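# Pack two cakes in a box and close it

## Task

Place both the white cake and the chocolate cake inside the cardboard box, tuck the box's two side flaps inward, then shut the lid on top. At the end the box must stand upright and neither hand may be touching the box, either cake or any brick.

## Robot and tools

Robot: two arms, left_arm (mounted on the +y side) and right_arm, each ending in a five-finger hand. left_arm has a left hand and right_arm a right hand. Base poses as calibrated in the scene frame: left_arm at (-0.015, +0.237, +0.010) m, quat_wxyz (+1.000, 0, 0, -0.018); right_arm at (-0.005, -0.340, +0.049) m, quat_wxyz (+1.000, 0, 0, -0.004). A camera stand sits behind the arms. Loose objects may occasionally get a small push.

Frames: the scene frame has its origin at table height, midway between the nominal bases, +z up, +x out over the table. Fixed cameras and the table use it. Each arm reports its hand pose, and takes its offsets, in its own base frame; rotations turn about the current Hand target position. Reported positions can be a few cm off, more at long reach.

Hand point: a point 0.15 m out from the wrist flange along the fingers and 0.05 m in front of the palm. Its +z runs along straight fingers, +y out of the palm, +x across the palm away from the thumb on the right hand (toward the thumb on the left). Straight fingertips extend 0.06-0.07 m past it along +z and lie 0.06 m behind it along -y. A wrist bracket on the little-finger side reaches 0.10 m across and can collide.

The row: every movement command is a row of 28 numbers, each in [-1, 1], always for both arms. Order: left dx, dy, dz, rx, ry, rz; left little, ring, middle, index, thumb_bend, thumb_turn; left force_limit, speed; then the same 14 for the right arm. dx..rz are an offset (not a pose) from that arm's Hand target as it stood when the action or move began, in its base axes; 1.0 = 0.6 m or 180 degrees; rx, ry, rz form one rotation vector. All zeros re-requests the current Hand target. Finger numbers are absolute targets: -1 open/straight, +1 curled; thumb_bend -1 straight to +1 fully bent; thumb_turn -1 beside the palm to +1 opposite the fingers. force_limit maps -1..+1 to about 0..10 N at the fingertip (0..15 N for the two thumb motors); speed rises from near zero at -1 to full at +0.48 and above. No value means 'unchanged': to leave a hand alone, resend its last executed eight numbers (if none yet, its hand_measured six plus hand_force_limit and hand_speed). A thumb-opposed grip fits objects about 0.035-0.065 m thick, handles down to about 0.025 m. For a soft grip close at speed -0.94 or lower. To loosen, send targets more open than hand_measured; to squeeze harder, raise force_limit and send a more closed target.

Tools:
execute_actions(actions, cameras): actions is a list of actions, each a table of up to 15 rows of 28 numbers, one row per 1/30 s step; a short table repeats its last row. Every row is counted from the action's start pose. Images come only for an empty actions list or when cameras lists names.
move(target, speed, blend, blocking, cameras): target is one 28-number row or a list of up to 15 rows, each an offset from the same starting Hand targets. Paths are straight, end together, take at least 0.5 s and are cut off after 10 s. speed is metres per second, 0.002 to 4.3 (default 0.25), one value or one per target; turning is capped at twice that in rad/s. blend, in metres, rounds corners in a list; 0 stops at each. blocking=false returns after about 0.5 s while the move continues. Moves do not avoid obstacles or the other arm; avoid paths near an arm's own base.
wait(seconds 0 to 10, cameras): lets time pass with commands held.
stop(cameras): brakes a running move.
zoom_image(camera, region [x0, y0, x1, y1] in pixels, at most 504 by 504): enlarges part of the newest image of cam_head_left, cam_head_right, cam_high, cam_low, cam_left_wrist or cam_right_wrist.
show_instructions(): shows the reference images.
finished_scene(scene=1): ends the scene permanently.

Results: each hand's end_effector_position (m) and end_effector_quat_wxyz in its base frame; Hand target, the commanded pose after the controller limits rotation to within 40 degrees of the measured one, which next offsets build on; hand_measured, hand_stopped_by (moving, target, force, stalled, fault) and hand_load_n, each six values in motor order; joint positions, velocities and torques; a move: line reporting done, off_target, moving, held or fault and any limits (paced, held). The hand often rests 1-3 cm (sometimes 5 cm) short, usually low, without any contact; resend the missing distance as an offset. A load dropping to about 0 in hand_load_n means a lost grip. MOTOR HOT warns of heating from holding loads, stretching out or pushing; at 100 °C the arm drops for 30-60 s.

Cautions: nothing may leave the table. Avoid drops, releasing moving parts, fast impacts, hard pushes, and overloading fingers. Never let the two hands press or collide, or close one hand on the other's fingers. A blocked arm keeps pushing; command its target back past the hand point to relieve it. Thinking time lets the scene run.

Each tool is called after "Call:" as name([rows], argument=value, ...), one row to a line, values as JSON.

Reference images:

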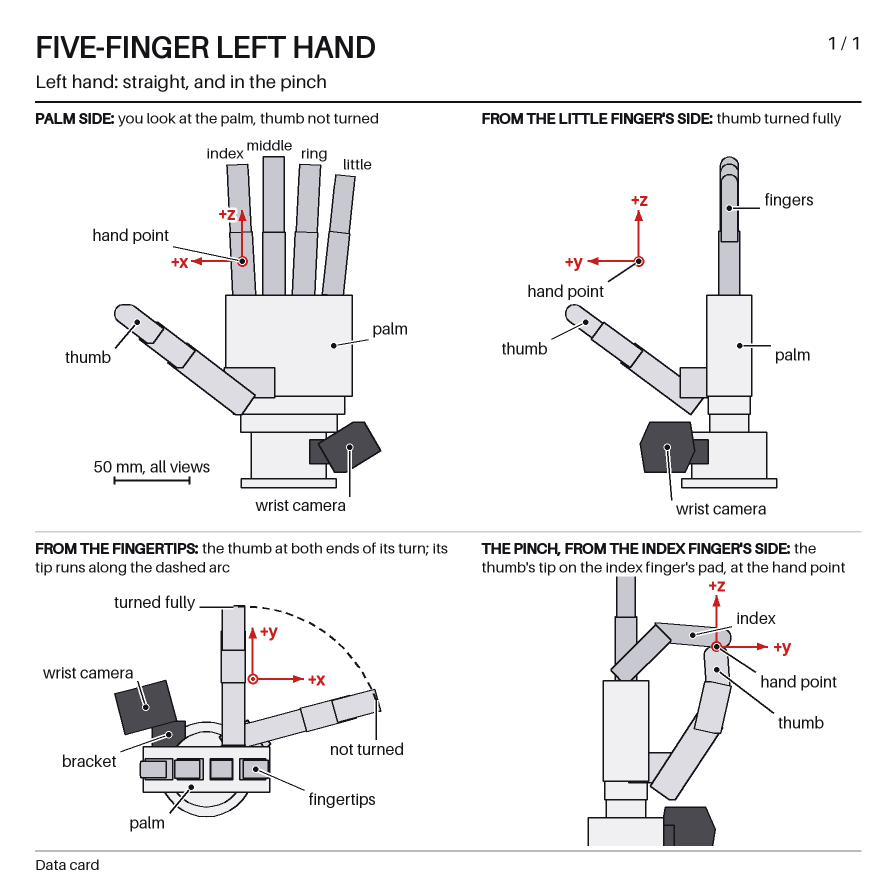

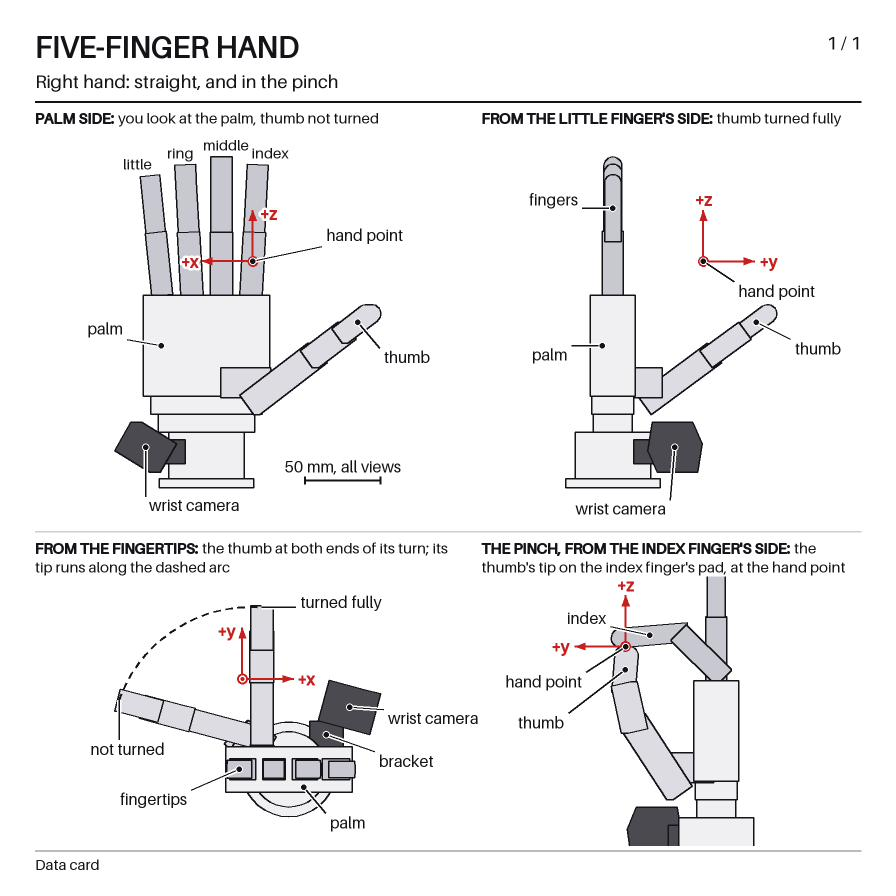

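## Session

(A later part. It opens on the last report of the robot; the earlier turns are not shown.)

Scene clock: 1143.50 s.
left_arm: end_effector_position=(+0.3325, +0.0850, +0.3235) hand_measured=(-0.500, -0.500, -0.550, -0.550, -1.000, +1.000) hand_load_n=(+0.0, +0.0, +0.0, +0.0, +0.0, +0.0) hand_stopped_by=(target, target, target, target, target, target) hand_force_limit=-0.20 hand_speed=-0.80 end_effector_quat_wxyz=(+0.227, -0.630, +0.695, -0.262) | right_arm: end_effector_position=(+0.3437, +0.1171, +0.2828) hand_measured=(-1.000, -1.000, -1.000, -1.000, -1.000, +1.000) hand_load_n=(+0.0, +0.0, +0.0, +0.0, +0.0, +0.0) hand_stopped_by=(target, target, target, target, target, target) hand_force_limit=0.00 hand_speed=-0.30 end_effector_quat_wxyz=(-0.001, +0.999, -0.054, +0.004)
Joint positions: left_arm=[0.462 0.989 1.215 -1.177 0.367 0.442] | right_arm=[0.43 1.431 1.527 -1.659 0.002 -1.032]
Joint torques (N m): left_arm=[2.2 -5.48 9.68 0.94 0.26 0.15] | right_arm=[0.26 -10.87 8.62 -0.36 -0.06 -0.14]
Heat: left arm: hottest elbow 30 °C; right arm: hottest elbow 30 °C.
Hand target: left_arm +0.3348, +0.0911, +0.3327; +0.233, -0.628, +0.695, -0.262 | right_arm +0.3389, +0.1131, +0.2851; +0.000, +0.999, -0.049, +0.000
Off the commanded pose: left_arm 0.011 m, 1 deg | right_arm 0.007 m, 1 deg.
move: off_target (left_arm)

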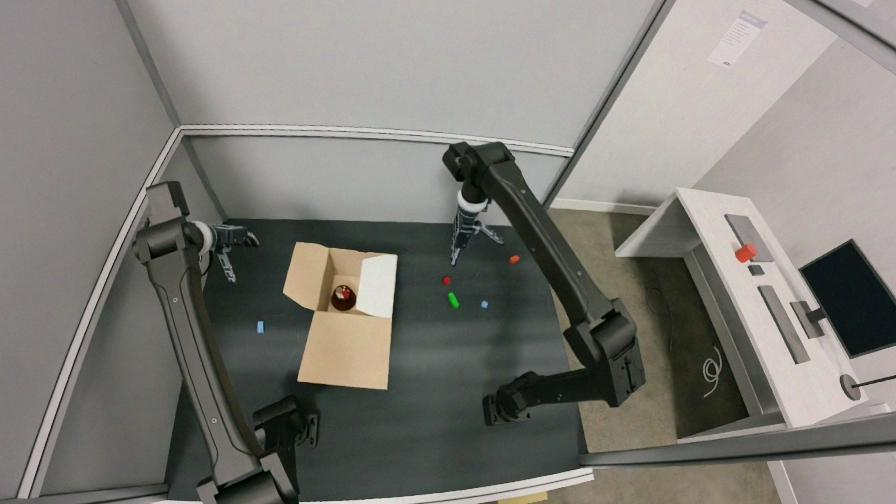

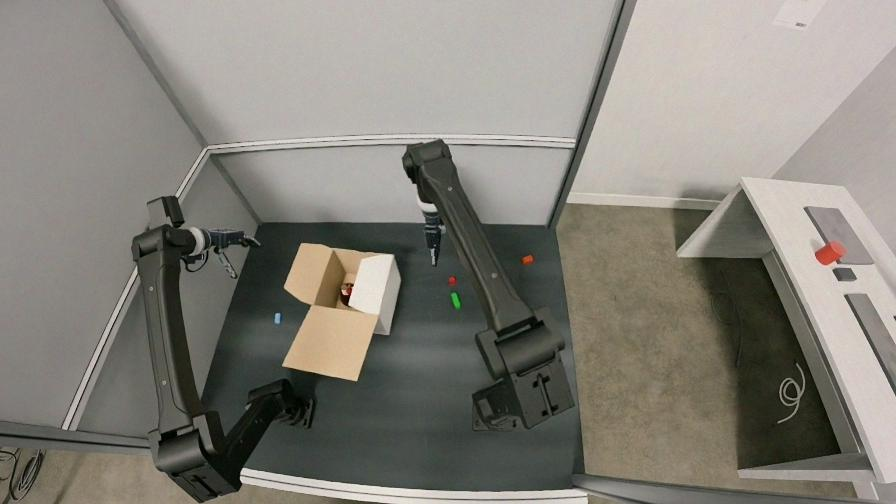

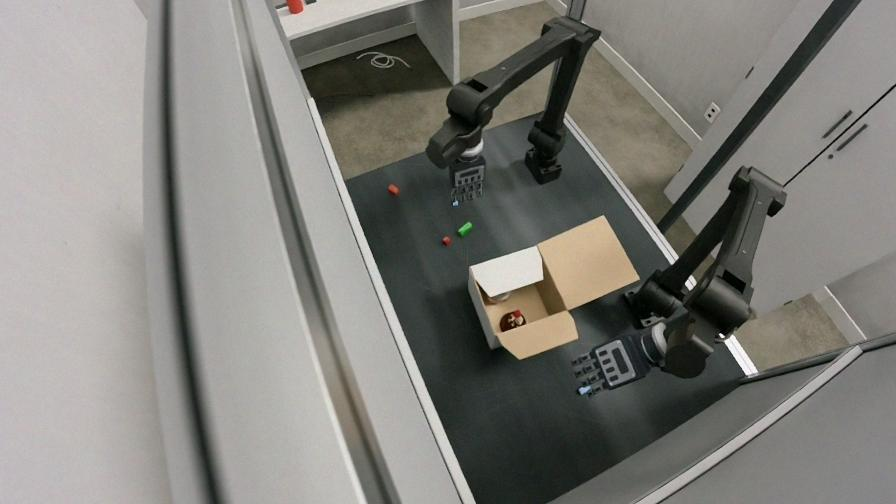

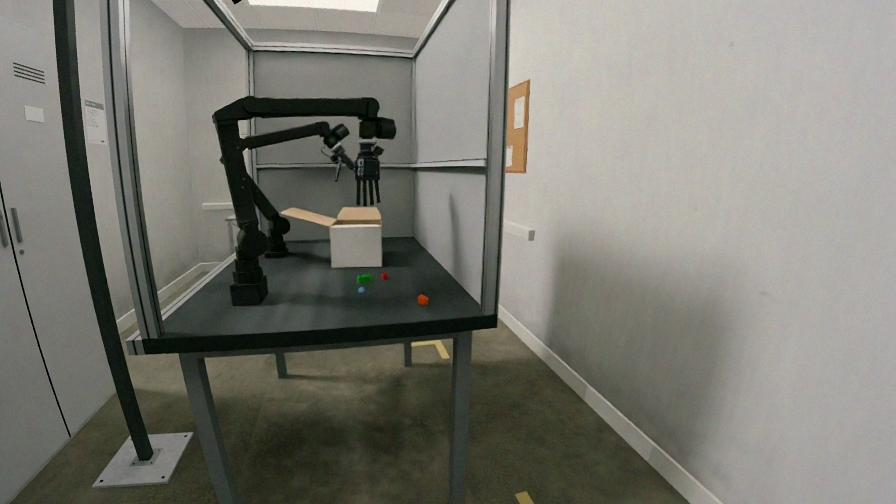

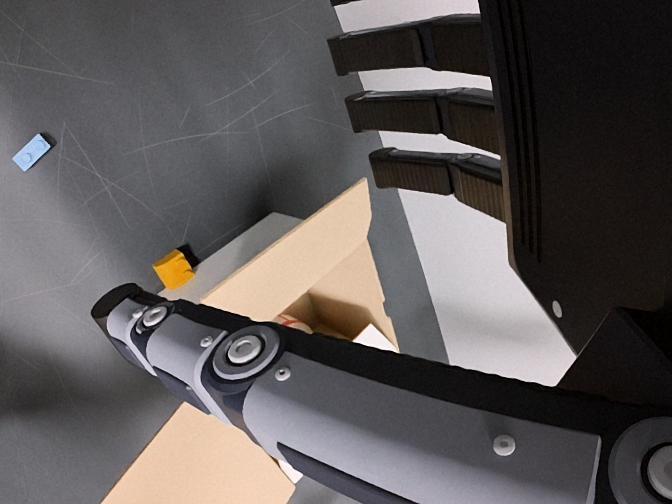

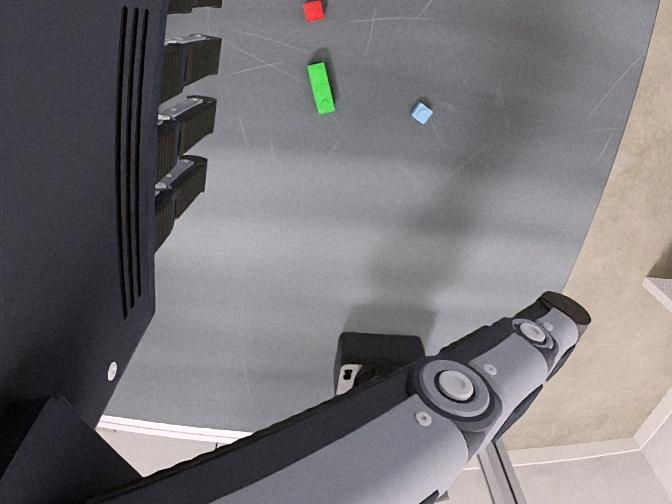

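Call:
move(target=[0.023,0.033,0.0,0.1927,0.1608,-0.4648,-1,-1,-1,-1,-1,1,0,-0.3, 0,0,0,0,0,0.0,-1,-1,-1,-1,-1,1,0,-0.3], speed=0.15, cameras=["all"])

Scene clock: 1184.23 s.
left_arm: end_effector_position=(+0.3520, +0.1150, +0.3290) hand_measured=(-1.000, -1.000, -1.000, -1.000, -1.000, +1.000) hand_load_n=(+0.0, +0.0, +0.0, +0.0, +0.0, +0.0) hand_stopped_by=(target, target, target, target, target, target) hand_force_limit=0.00 hand_speed=-0.30 end_effector_quat_wxyz=(+0.046, +0.019, +0.999, +0.014) | right_arm: end_effector_position=(+0.3438, +0.1171, +0.2828) hand_measured=(-1.000, -1.000, -1.000, -1.000, -1.000, +1.000) hand_load_n=(+0.0, +0.0, +0.0, +0.0, +0.0, +0.0) hand_stopped_by=(target, target, target, target, target, target) hand_force_limit=0.00 hand_speed=-0.30 end_effector_quat_wxyz=(-0.001, +0.999, -0.054, +0.004)
Joint positions: left_arm=[0.134 1.301 1.52 -1.696 -0.015 1.743] | right_arm=[0.43 1.431 1.527 -1.659 0.002 -1.033]
Joint torques (N m): left_arm=[-1.03 -11.46 6.78 -0.05 -0.26 0.18] | right_arm=[0.5 -10.81 8.58 -0.34 -0.06 -0.16]
Heat: left arm: hottest elbow 30 °C; right arm: hottest elbow 28 °C.
Hand target: left_arm +0.3487, +0.1109, +0.3326; +0.000, +0.032, +0.999, +0.000 | right_arm +0.3389, +0.1131, +0.2851; +0.000, +0.999, -0.050, +0.000
Off the commanded pose: left_arm 0.007 m, 6 deg | right_arm 0.007 m, 1 deg.
joint sent to its limit (left arm) — joint 4 (wrist pitch), lower limit. The joint targets are off in orientation, not in position.
move: off_target (left_arm)

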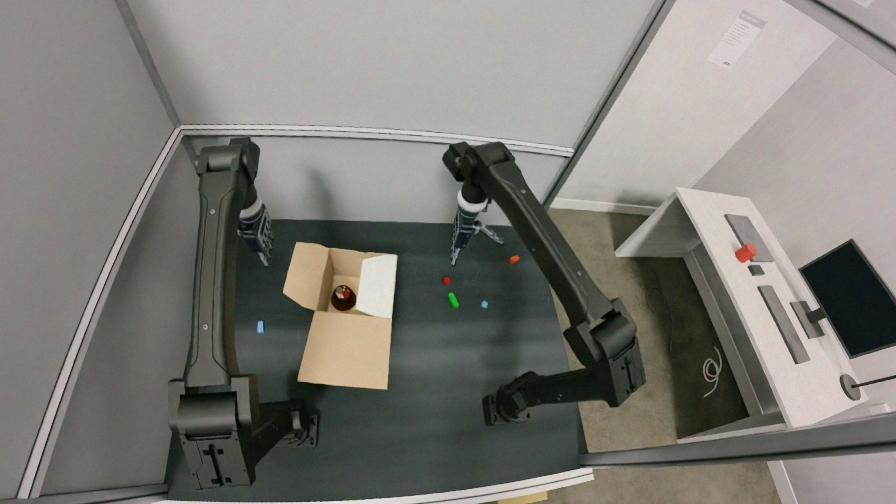

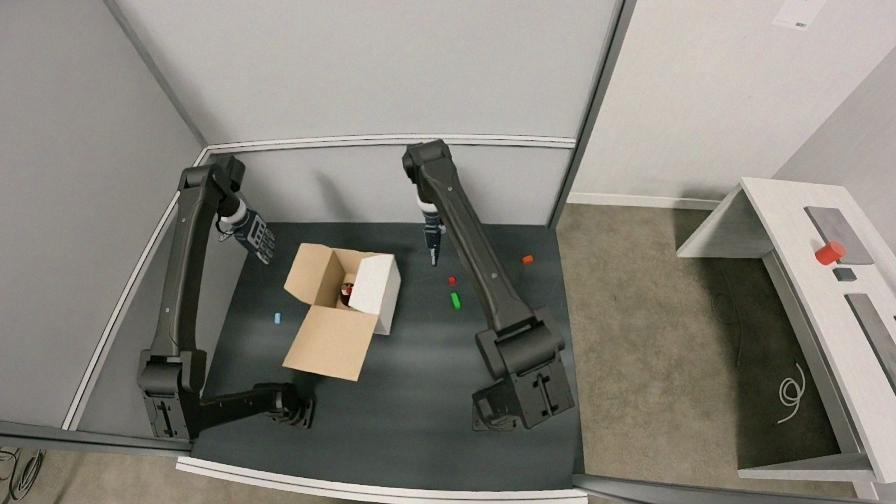

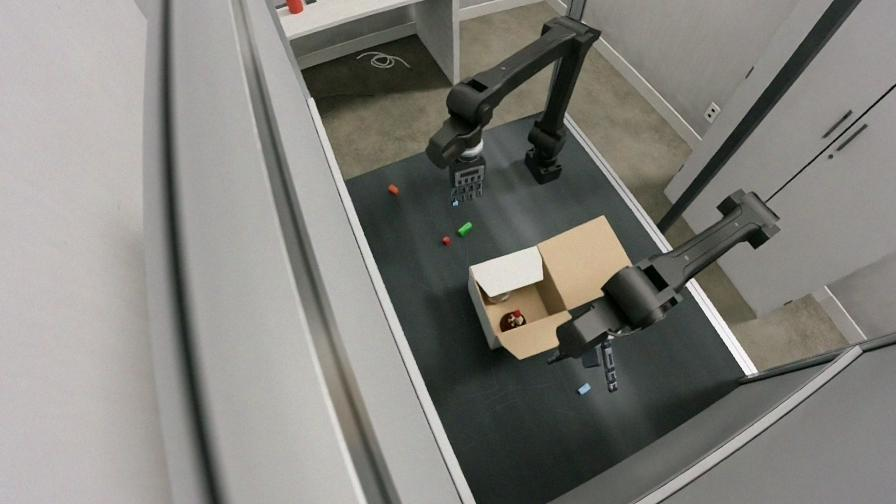

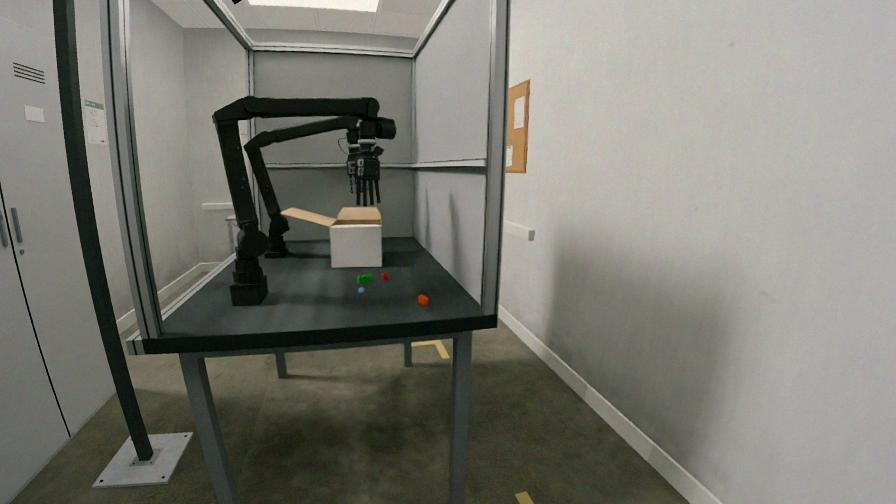

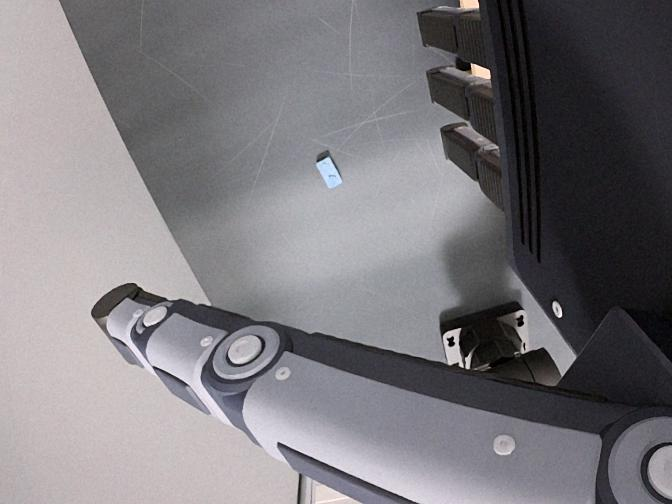

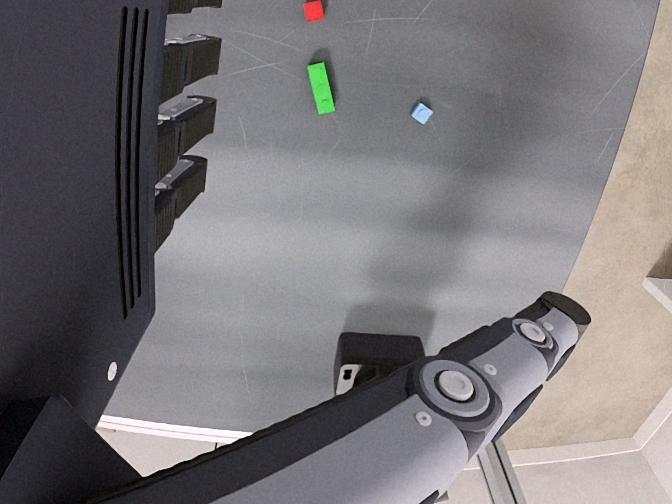

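Call:
move([
  [0.0,0.0,-0.14,0,0,0,-1,-1,-1,-1,-1,1,0,-0.3, 0,0,0,0,0,0.0,-1,-1,-1,-1,-1,1,0,-0.3],
  [0.0,-0.057,-0.14,0,0,0,-1,-1,-1,-1,-1,1,0,-0.3, 0,0,0,0,0,0.0,-1,-1,-1,-1,-1,1,0,-0.3],
  [0.003,-0.1,-0.1,0,0,0,-1,-1,-1,-1,-1,1,0,-0.3, 0,0,0,0,0,0.0,-1,-1,-1,-1,-1,1,0,-0.3],
], speed=[0.12,0.08,0.06], cameras=["cam_head_left","cam_high","cam_low"])

Call:
zoom_image(camera="cam_head_left", region=[230, 190, 430, 400])

Call:
zoom_image(camera="cam_high", region=[430, 190, 660, 430])

Call:
zoom_image(camera="cam_low", region=[280, 120, 440, 290])

Scene clock: 1196.73 s.
left_arm: end_effector_position=(+0.3398, +0.0565, +0.2594) hand_measured=(-1.000, -1.000, -1.000, -1.000, -1.000, +1.000) hand_load_n=(+0.0, +0.0, +0.0, +0.0, +0.0, +0.0) hand_stopped_by=(target, target, target, target, target, target) hand_force_limit=0.00 hand_speed=-0.30 end_effector_quat_wxyz=(-0.012, +0.033, +0.999, +0.002) | right_arm: end_effector_position=(+0.3438, +0.1171, +0.2828) hand_measured=(-1.000, -1.000, -1.000, -1.000, -1.000, +1.000) hand_load_n=(+0.0, +0.0, +0.0, +0.0, +0.0, +0.0) hand_stopped_by=(target, target, target, target, target, target) hand_force_limit=0.00 hand_speed=-0.30 end_effector_quat_wxyz=(-0.001, +0.999, -0.054, +0.004)
Joint positions: left_arm=[-0.016 1.315 1.347 -1.628 -0.004 1.62] | right_arm=[0.43 1.431 1.527 -1.659 0.002 -1.033]
Joint torques (N m): left_arm=[-0.56 -9.76 10.36 0.02 0.03 -0.14] | right_arm=[0.62 -10.87 8.64 -0.32 -0.05 -0.16]
Heat: left arm: hottest elbow 30 °C; right arm: hottest elbow 28 °C.
Hand target: left_arm +0.3506, +0.0509, +0.2725; +0.000, +0.032, +0.999, +0.000 | right_arm +0.3389, +0.1131, +0.2851; +0.000, +0.999, -0.050, +0.000
Off the commanded pose: left_arm 0.018 m, 1 deg | right_arm 0.007 m, 1 deg.
move: off_target (left_arm)
Images, in order (width x height): cam_head_left 896x504, cam_high 896x504, cam_low 896x504.

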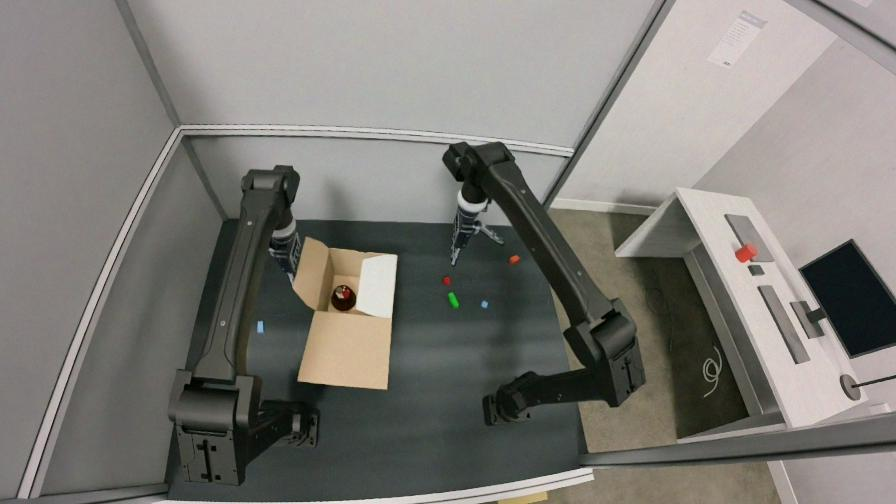

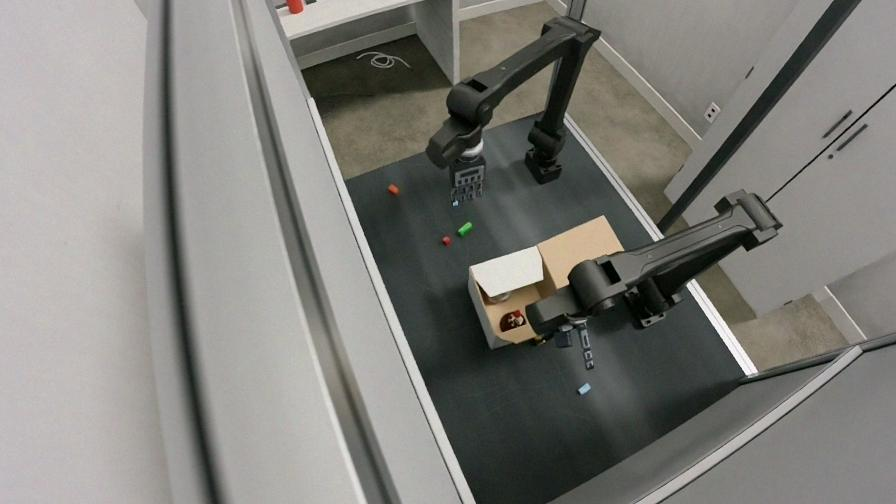

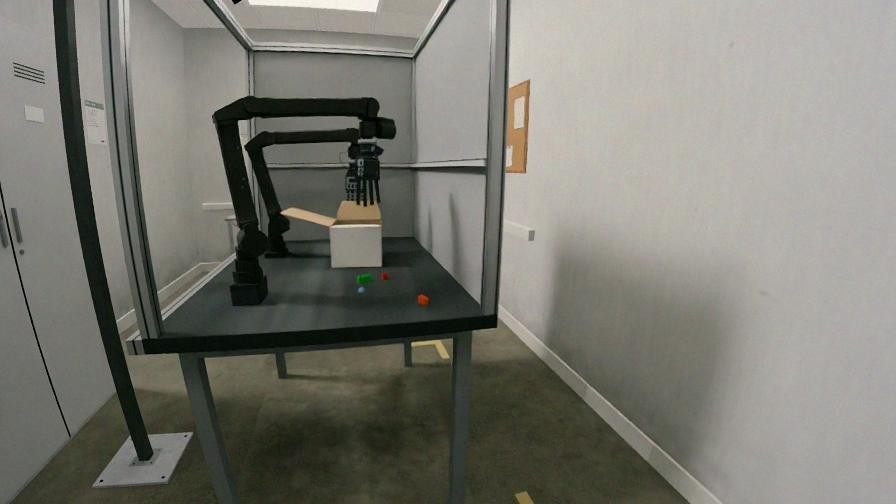

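Scaled by 2.400.

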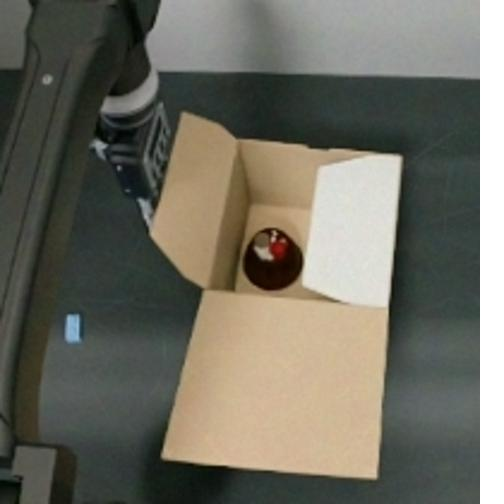

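Scaled by 2.100.

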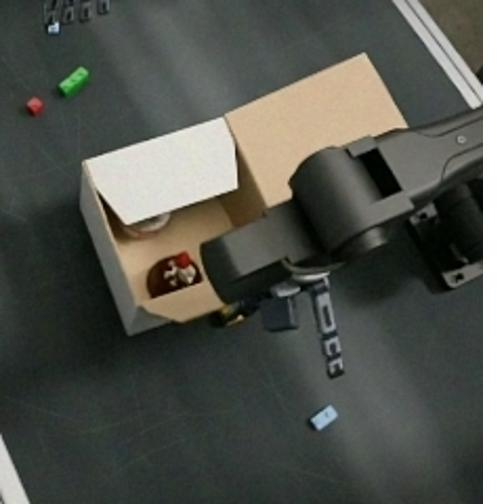

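Scaled by 2.965.

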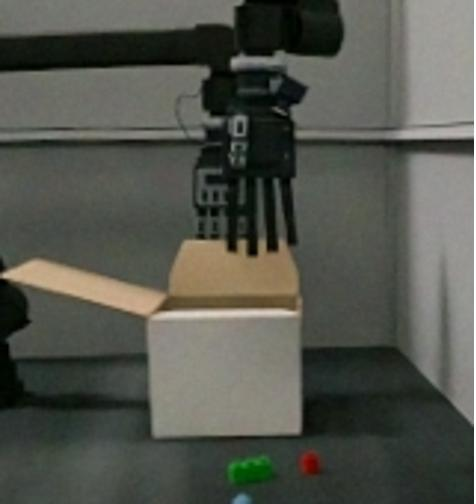

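Call:
move([
  [0.007,-0.085,0.04,0,0,0,-1,-1,-1,-1,-1,1,0,-0.3, 0,0,0,0,0,0.0,-1,-1,-1,-1,-1,1,0,-0.3],
], speed=[0.06], cameras=["cam_head_left","cam_high","cam_low"])

Call:
zoom_image(camera="cam_head_left", region=[230, 190, 430, 400])

Call:
zoom_image(camera="cam_low", region=[280, 120, 440, 290])

Scene clock: 1205.23 s.
left_arm: end_effector_position=(+0.3444, +0.0065, +0.2858) hand_measured=(-1.000, -1.000, -1.000, -1.000, -1.000, +1.000) hand_load_n=(+0.0, +0.0, +0.0, +0.0, +0.0, +0.0) hand_stopped_by=(target, target, target, target, target, target) hand_force_limit=0.00 hand_speed=-0.30 end_effector_quat_wxyz=(-0.009, +0.033, +0.999, +0.002) | right_arm: end_effector_position=(+0.3438, +0.1171, +0.2828) hand_measured=(-1.000, -1.000, -1.000, -1.000, -1.000, +1.000) hand_load_n=(+0.0, +0.0, +0.0, +0.0, +0.0, +0.0) hand_stopped_by=(target, target, target, target, target, target) hand_force_limit=0.00 hand_speed=-0.30 end_effector_quat_wxyz=(-0.001, +0.999, -0.054, +0.004)
Joint positions: left_arm=[-0.149 1.338 1.438 -1.69 -0.003 1.488] | right_arm=[0.43 1.431 1.527 -1.659 0.002 -1.033]
Joint torques (N m): left_arm=[-0.85 -9.05 10.24 -0.09 -0.07 -0.05] | right_arm=[0.21 -10.52 8.62 -0.34 -0.06 -0.17]
Heat: left arm: hottest elbow 31 °C; right arm: hottest elbow 28 °C.
Hand target: left_arm +0.3547, +0.0000, +0.2965; +0.000, +0.031, +1.000, +0.000 | right_arm +0.3389, +0.1131, +0.2851; +0.000, +0.999, -0.050, +0.000
Off the commanded pose: left_arm 0.016 m, 1 deg | right_arm 0.007 m, 1 deg.
move: off_target (left_arm)
Images, in order (width x height): cam_head_left 896x504, cam_high 896x504, cam_low 896x504.

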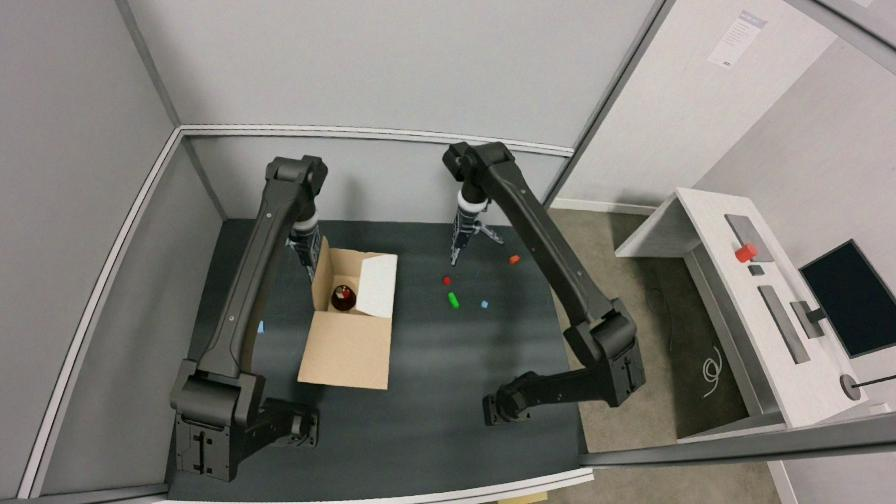

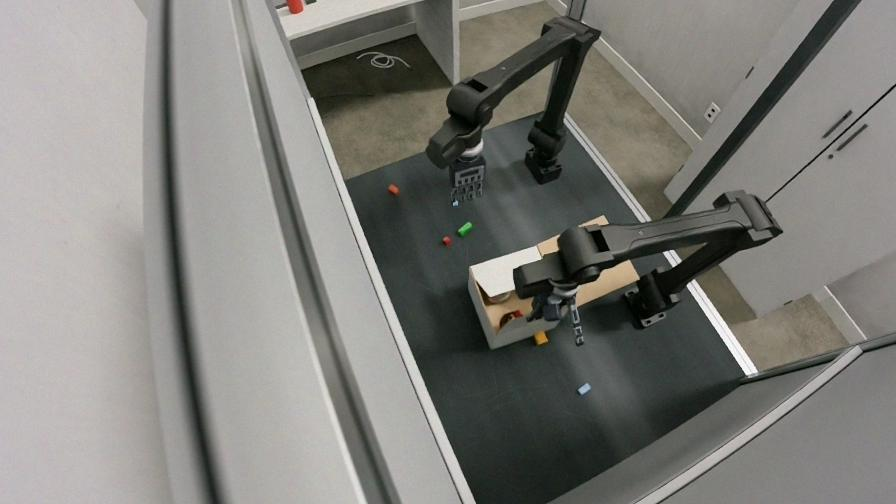

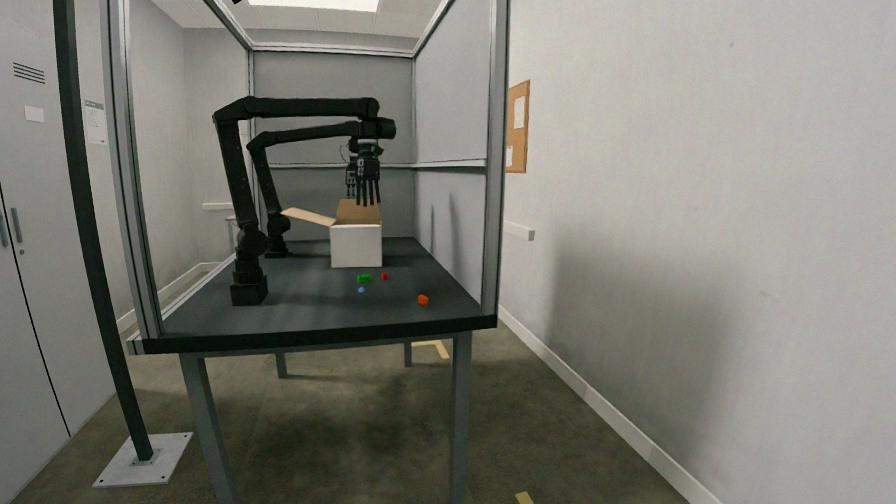

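Scaled by 2.400.

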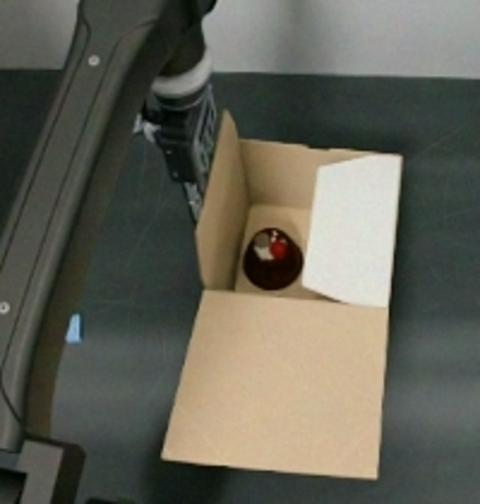

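Scaled by 2.965.

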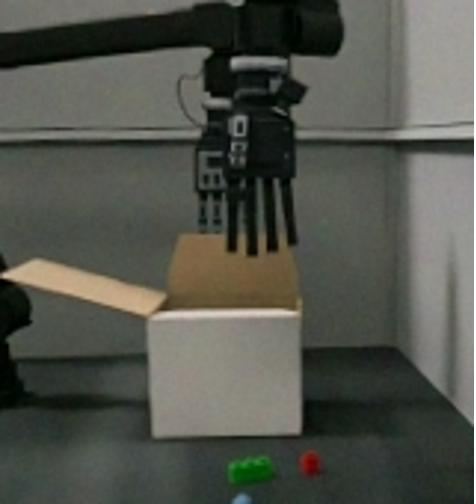

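Call:
move([
  [0.002,-0.077,-0.019,0,0,0,-1,-1,-1,-1,-1,1,0,-0.3, 0,0,0,0,0,0.0,-1,-1,-1,-1,-1,1,0,-0.3],
  [-0.003,-0.13,-0.0775,0,0,0,-1,-1,-1,-1,-1,1,0,-0.3, 0,0,0,0,0,0.0,-1,-1,-1,-1,-1,1,0,-0.3],
], speed=[0.05,0.05], cameras=["cam_head_left","cam_high","cam_low"])

Call:
zoom_image(camera="cam_head_left", region=[230, 190, 430, 400])

Call:
zoom_image(camera="cam_low", region=[280, 120, 440, 290])

Call:
zoom_image(camera="cam_high", region=[430, 190, 660, 430])

Scene clock: 1218.33 s.
left_arm: end_effector_position=(+0.3515, -0.0717, +0.2595) hand_measured=(-1.000, -1.000, -1.000, -1.000, -1.000, +1.000) hand_load_n=(+0.0, +0.0, +0.0, +0.0, +0.0, +0.0) hand_stopped_by=(target, target, target, target, target, target) hand_force_limit=0.00 hand_speed=-0.30 end_effector_quat_wxyz=(+0.006, +0.032, +0.999, -0.001) | right_arm: end_effector_position=(+0.3438, +0.1171, +0.2828) hand_measured=(-1.000, -1.000, -1.000, -1.000, -1.000, +1.000) hand_load_n=(+0.0, +0.0, +0.0, +0.0, +0.0, +0.0) hand_stopped_by=(target, target, target, target, target, target) hand_force_limit=0.00 hand_speed=-0.30 end_effector_quat_wxyz=(-0.001, +0.999, -0.054, +0.004)
Joint positions: left_arm=[-0.34 1.379 1.412 -1.592 -0.003 1.295] | right_arm=[0.43 1.431 1.527 -1.659 0.002 -1.033]
Joint torques (N m): left_arm=[-0.5 -10.52 6.52 0.47 -0.03 -0.07] | right_arm=[0.44 -10.7 8.58 -0.29 -0.06 -0.18]
Heat: left arm: hottest elbow 31 °C; right arm: hottest elbow 28 °C.
Hand target: left_arm +0.3529, -0.0780, +0.2501; +0.000, +0.032, +1.000, +0.000 | right_arm +0.3389, +0.1131, +0.2851; +0.000, +0.999, -0.050, +0.000
Off the commanded pose: left_arm 0.011 m, 1 deg | right_arm 0.007 m, 1 deg.
move: off_target (left_arm)
Images, in order (width x height): cam_head_left 896x504, cam_high 896x504, cam_low 896x504.

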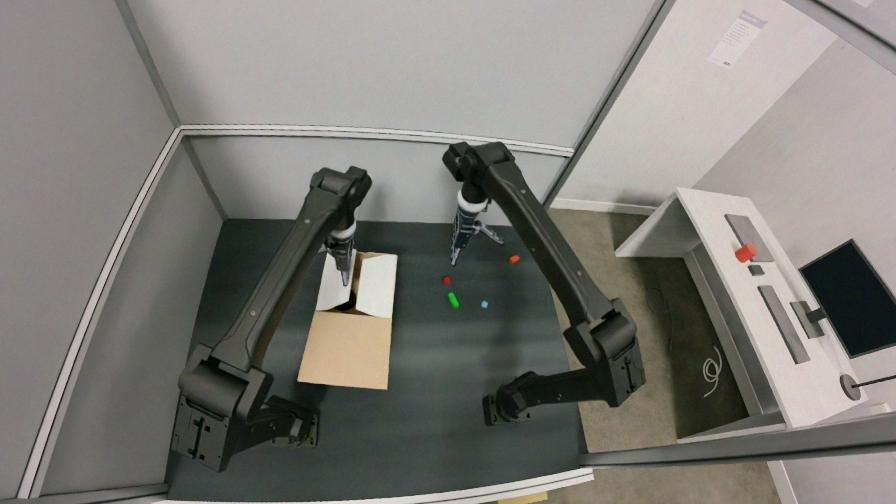

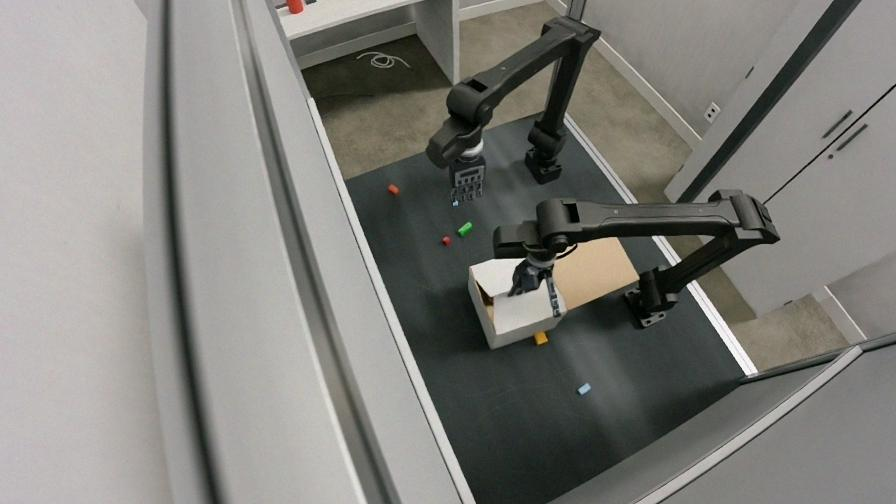

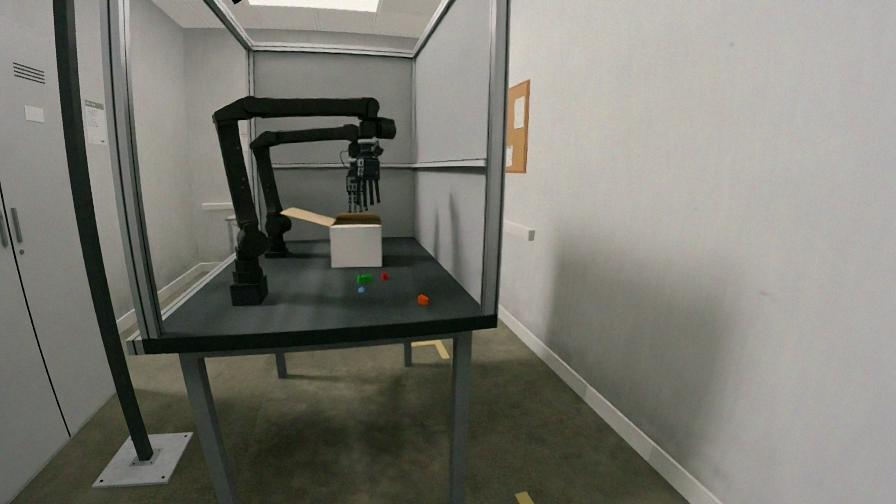

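Scaled by 2.400.

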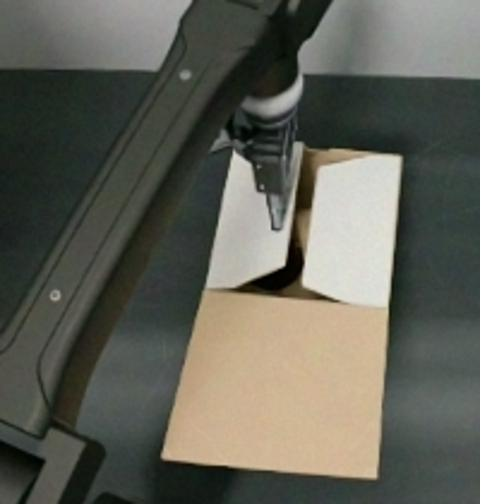

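Scaled by 2.965.

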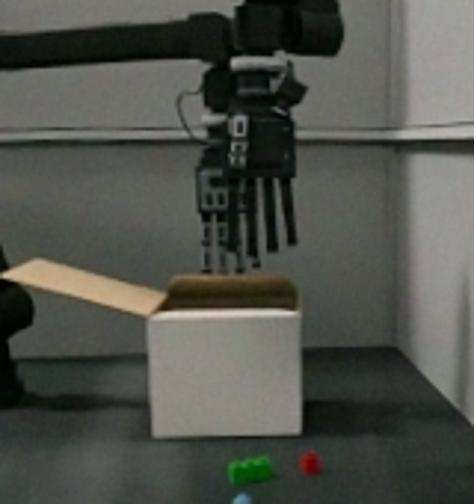

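Scaled by 2.100.

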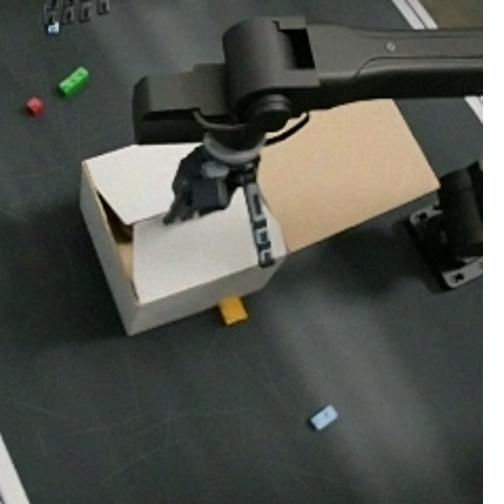

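Call:
move([
  [-0.002,-0.018,-0.052,0,0,0,-1,-1,-1,-1,-1,1,0,-0.3, 0,0,0,0,0,0.0,-1,-1,-1,-1,-1,1,0,-0.3],
  [-0.002,-0.018,-0.078,0,0,0,-1,-1,-1,-1,-1,1,0,-0.3, 0,0,0,0,0,0.0,-1,-1,-1,-1,-1,1,0,-0.3],
], speed=[0.05,0.04], cameras=["cam_head_left","cam_high","cam_low"])

Call:
zoom_image(camera="cam_head_left", region=[230, 190, 430, 400])

Call:
zoom_image(camera="cam_low", region=[280, 120, 440, 290])

Call:
zoom_image(camera="cam_high", region=[430, 190, 660, 430])

Scene clock: 1227.30 s.
left_arm: end_effector_position=(+0.3516, -0.0829, +0.2136) hand_measured=(-1.000, -1.000, -1.000, -1.000, -1.000, +1.000) hand_load_n=(+0.0, +0.0, +0.0, +0.0, -0.5, +0.0) hand_stopped_by=(target, target, target, target, target, target) hand_force_limit=0.00 hand_speed=-0.30 end_effector_quat_wxyz=(+0.007, +0.032, +0.999, -0.001) | right_arm: end_effector_position=(+0.3438, +0.1171, +0.2828) hand_measured=(-1.000, -1.000, -1.000, -1.000, -1.000, +1.000) hand_load_n=(+0.0, +0.0, +0.0, +0.0, +0.0, +0.0) hand_stopped_by=(target, target, target, target, target, target) hand_force_limit=0.00 hand_speed=-0.30 end_effector_quat_wxyz=(-0.001, +0.999, -0.054, +0.004)
Joint positions: left_arm=[-0.366 1.391 1.304 -1.469 -0.003 1.268] | right_arm=[0.43 1.431 1.527 -1.659 0.002 -1.033]
Joint torques (N m): left_arm=[-0.91 -10.46 6.28 0.85 -0.09 -0.03] | right_arm=[0.56 -10.46 8.58 -0.29 -0.05 -0.18]
Heat: left arm: hottest elbow 30 °C; right arm: hottest elbow 28 °C.
Hand target: left_arm +0.3517, -0.0889, +0.2034; +0.000, +0.032, +1.000, +0.000 | right_arm +0.3389, +0.1131, +0.2851; +0.000, +0.999, -0.050, +0.000
Off the commanded pose: left_arm 0.012 m, 1 deg | right_arm 0.007 m, 1 deg.
move: off_target (left_arm)
Images, in order (width x height): cam_head_left 896x504, cam_high 896x504, cam_low 896x504.

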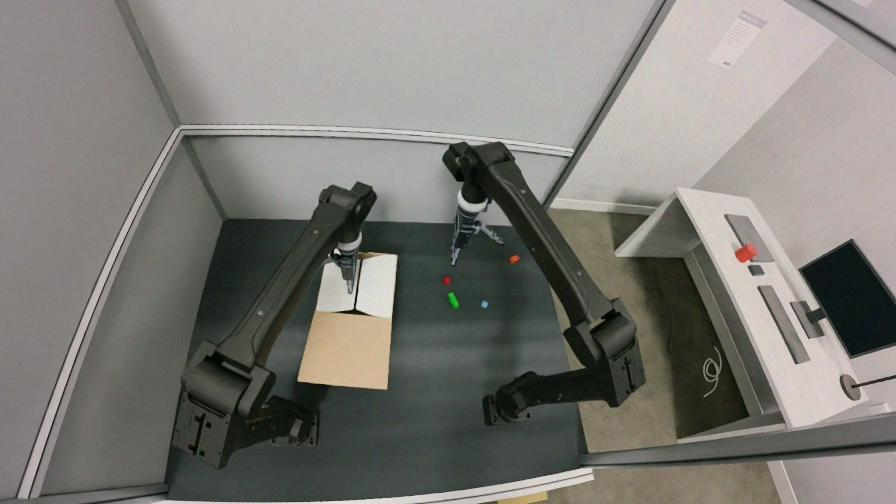

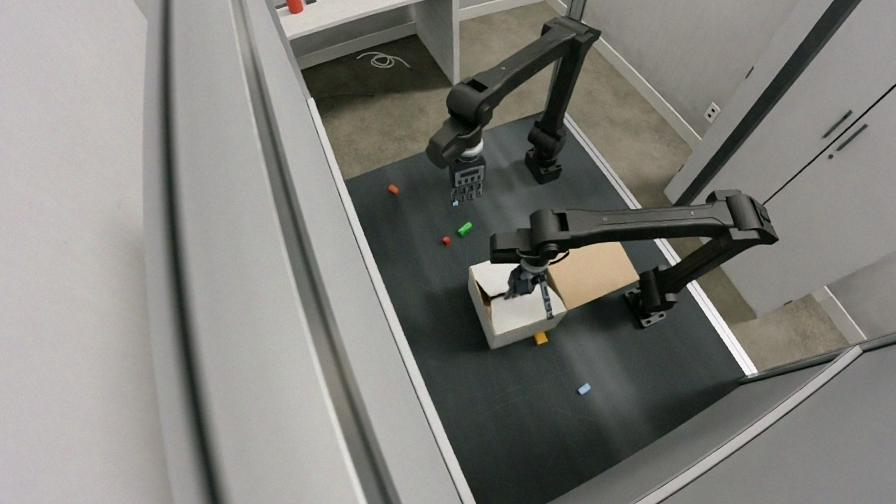

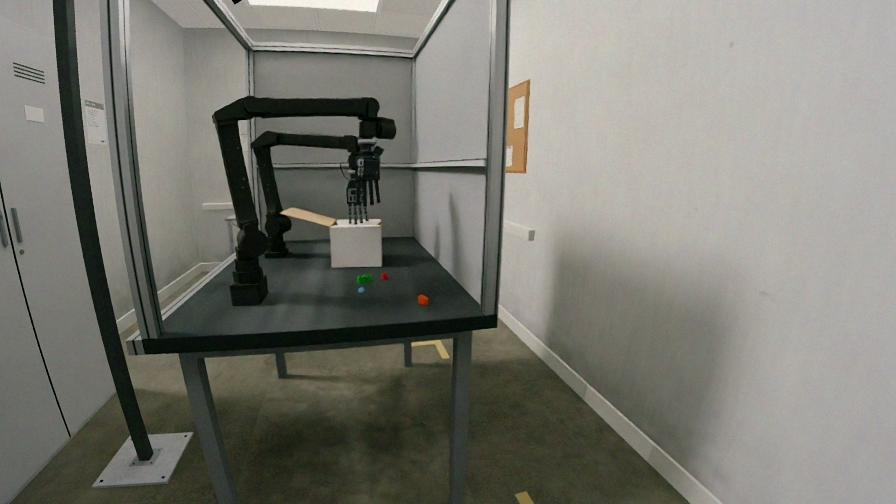

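Scaled by 2.400.

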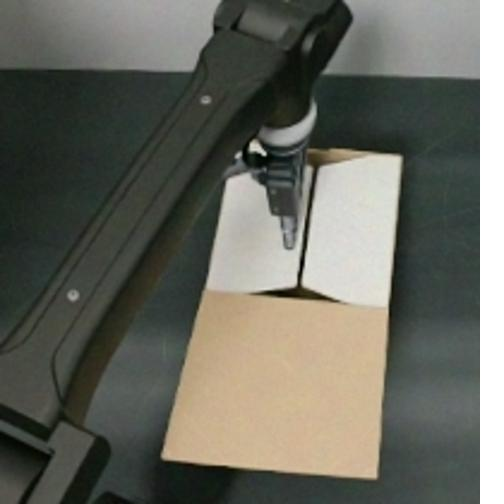

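Scaled by 2.965.

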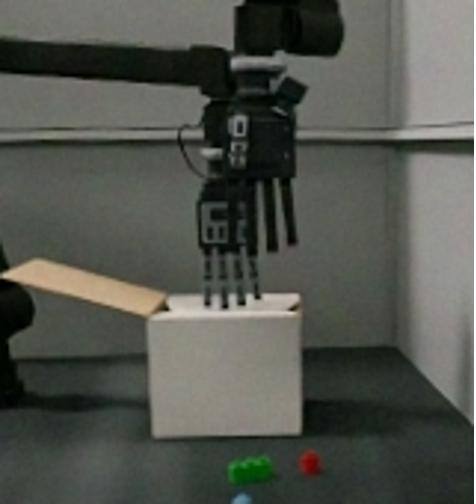

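Scaled by 2.100.

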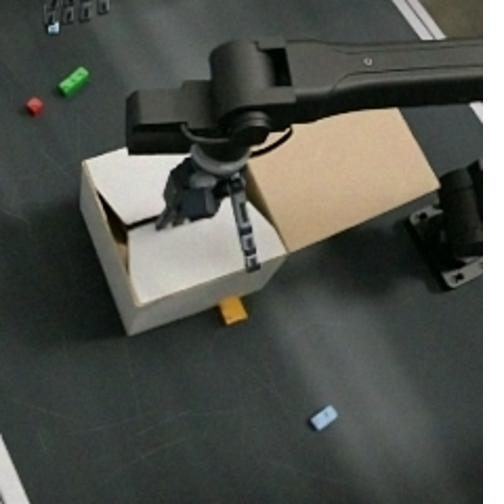

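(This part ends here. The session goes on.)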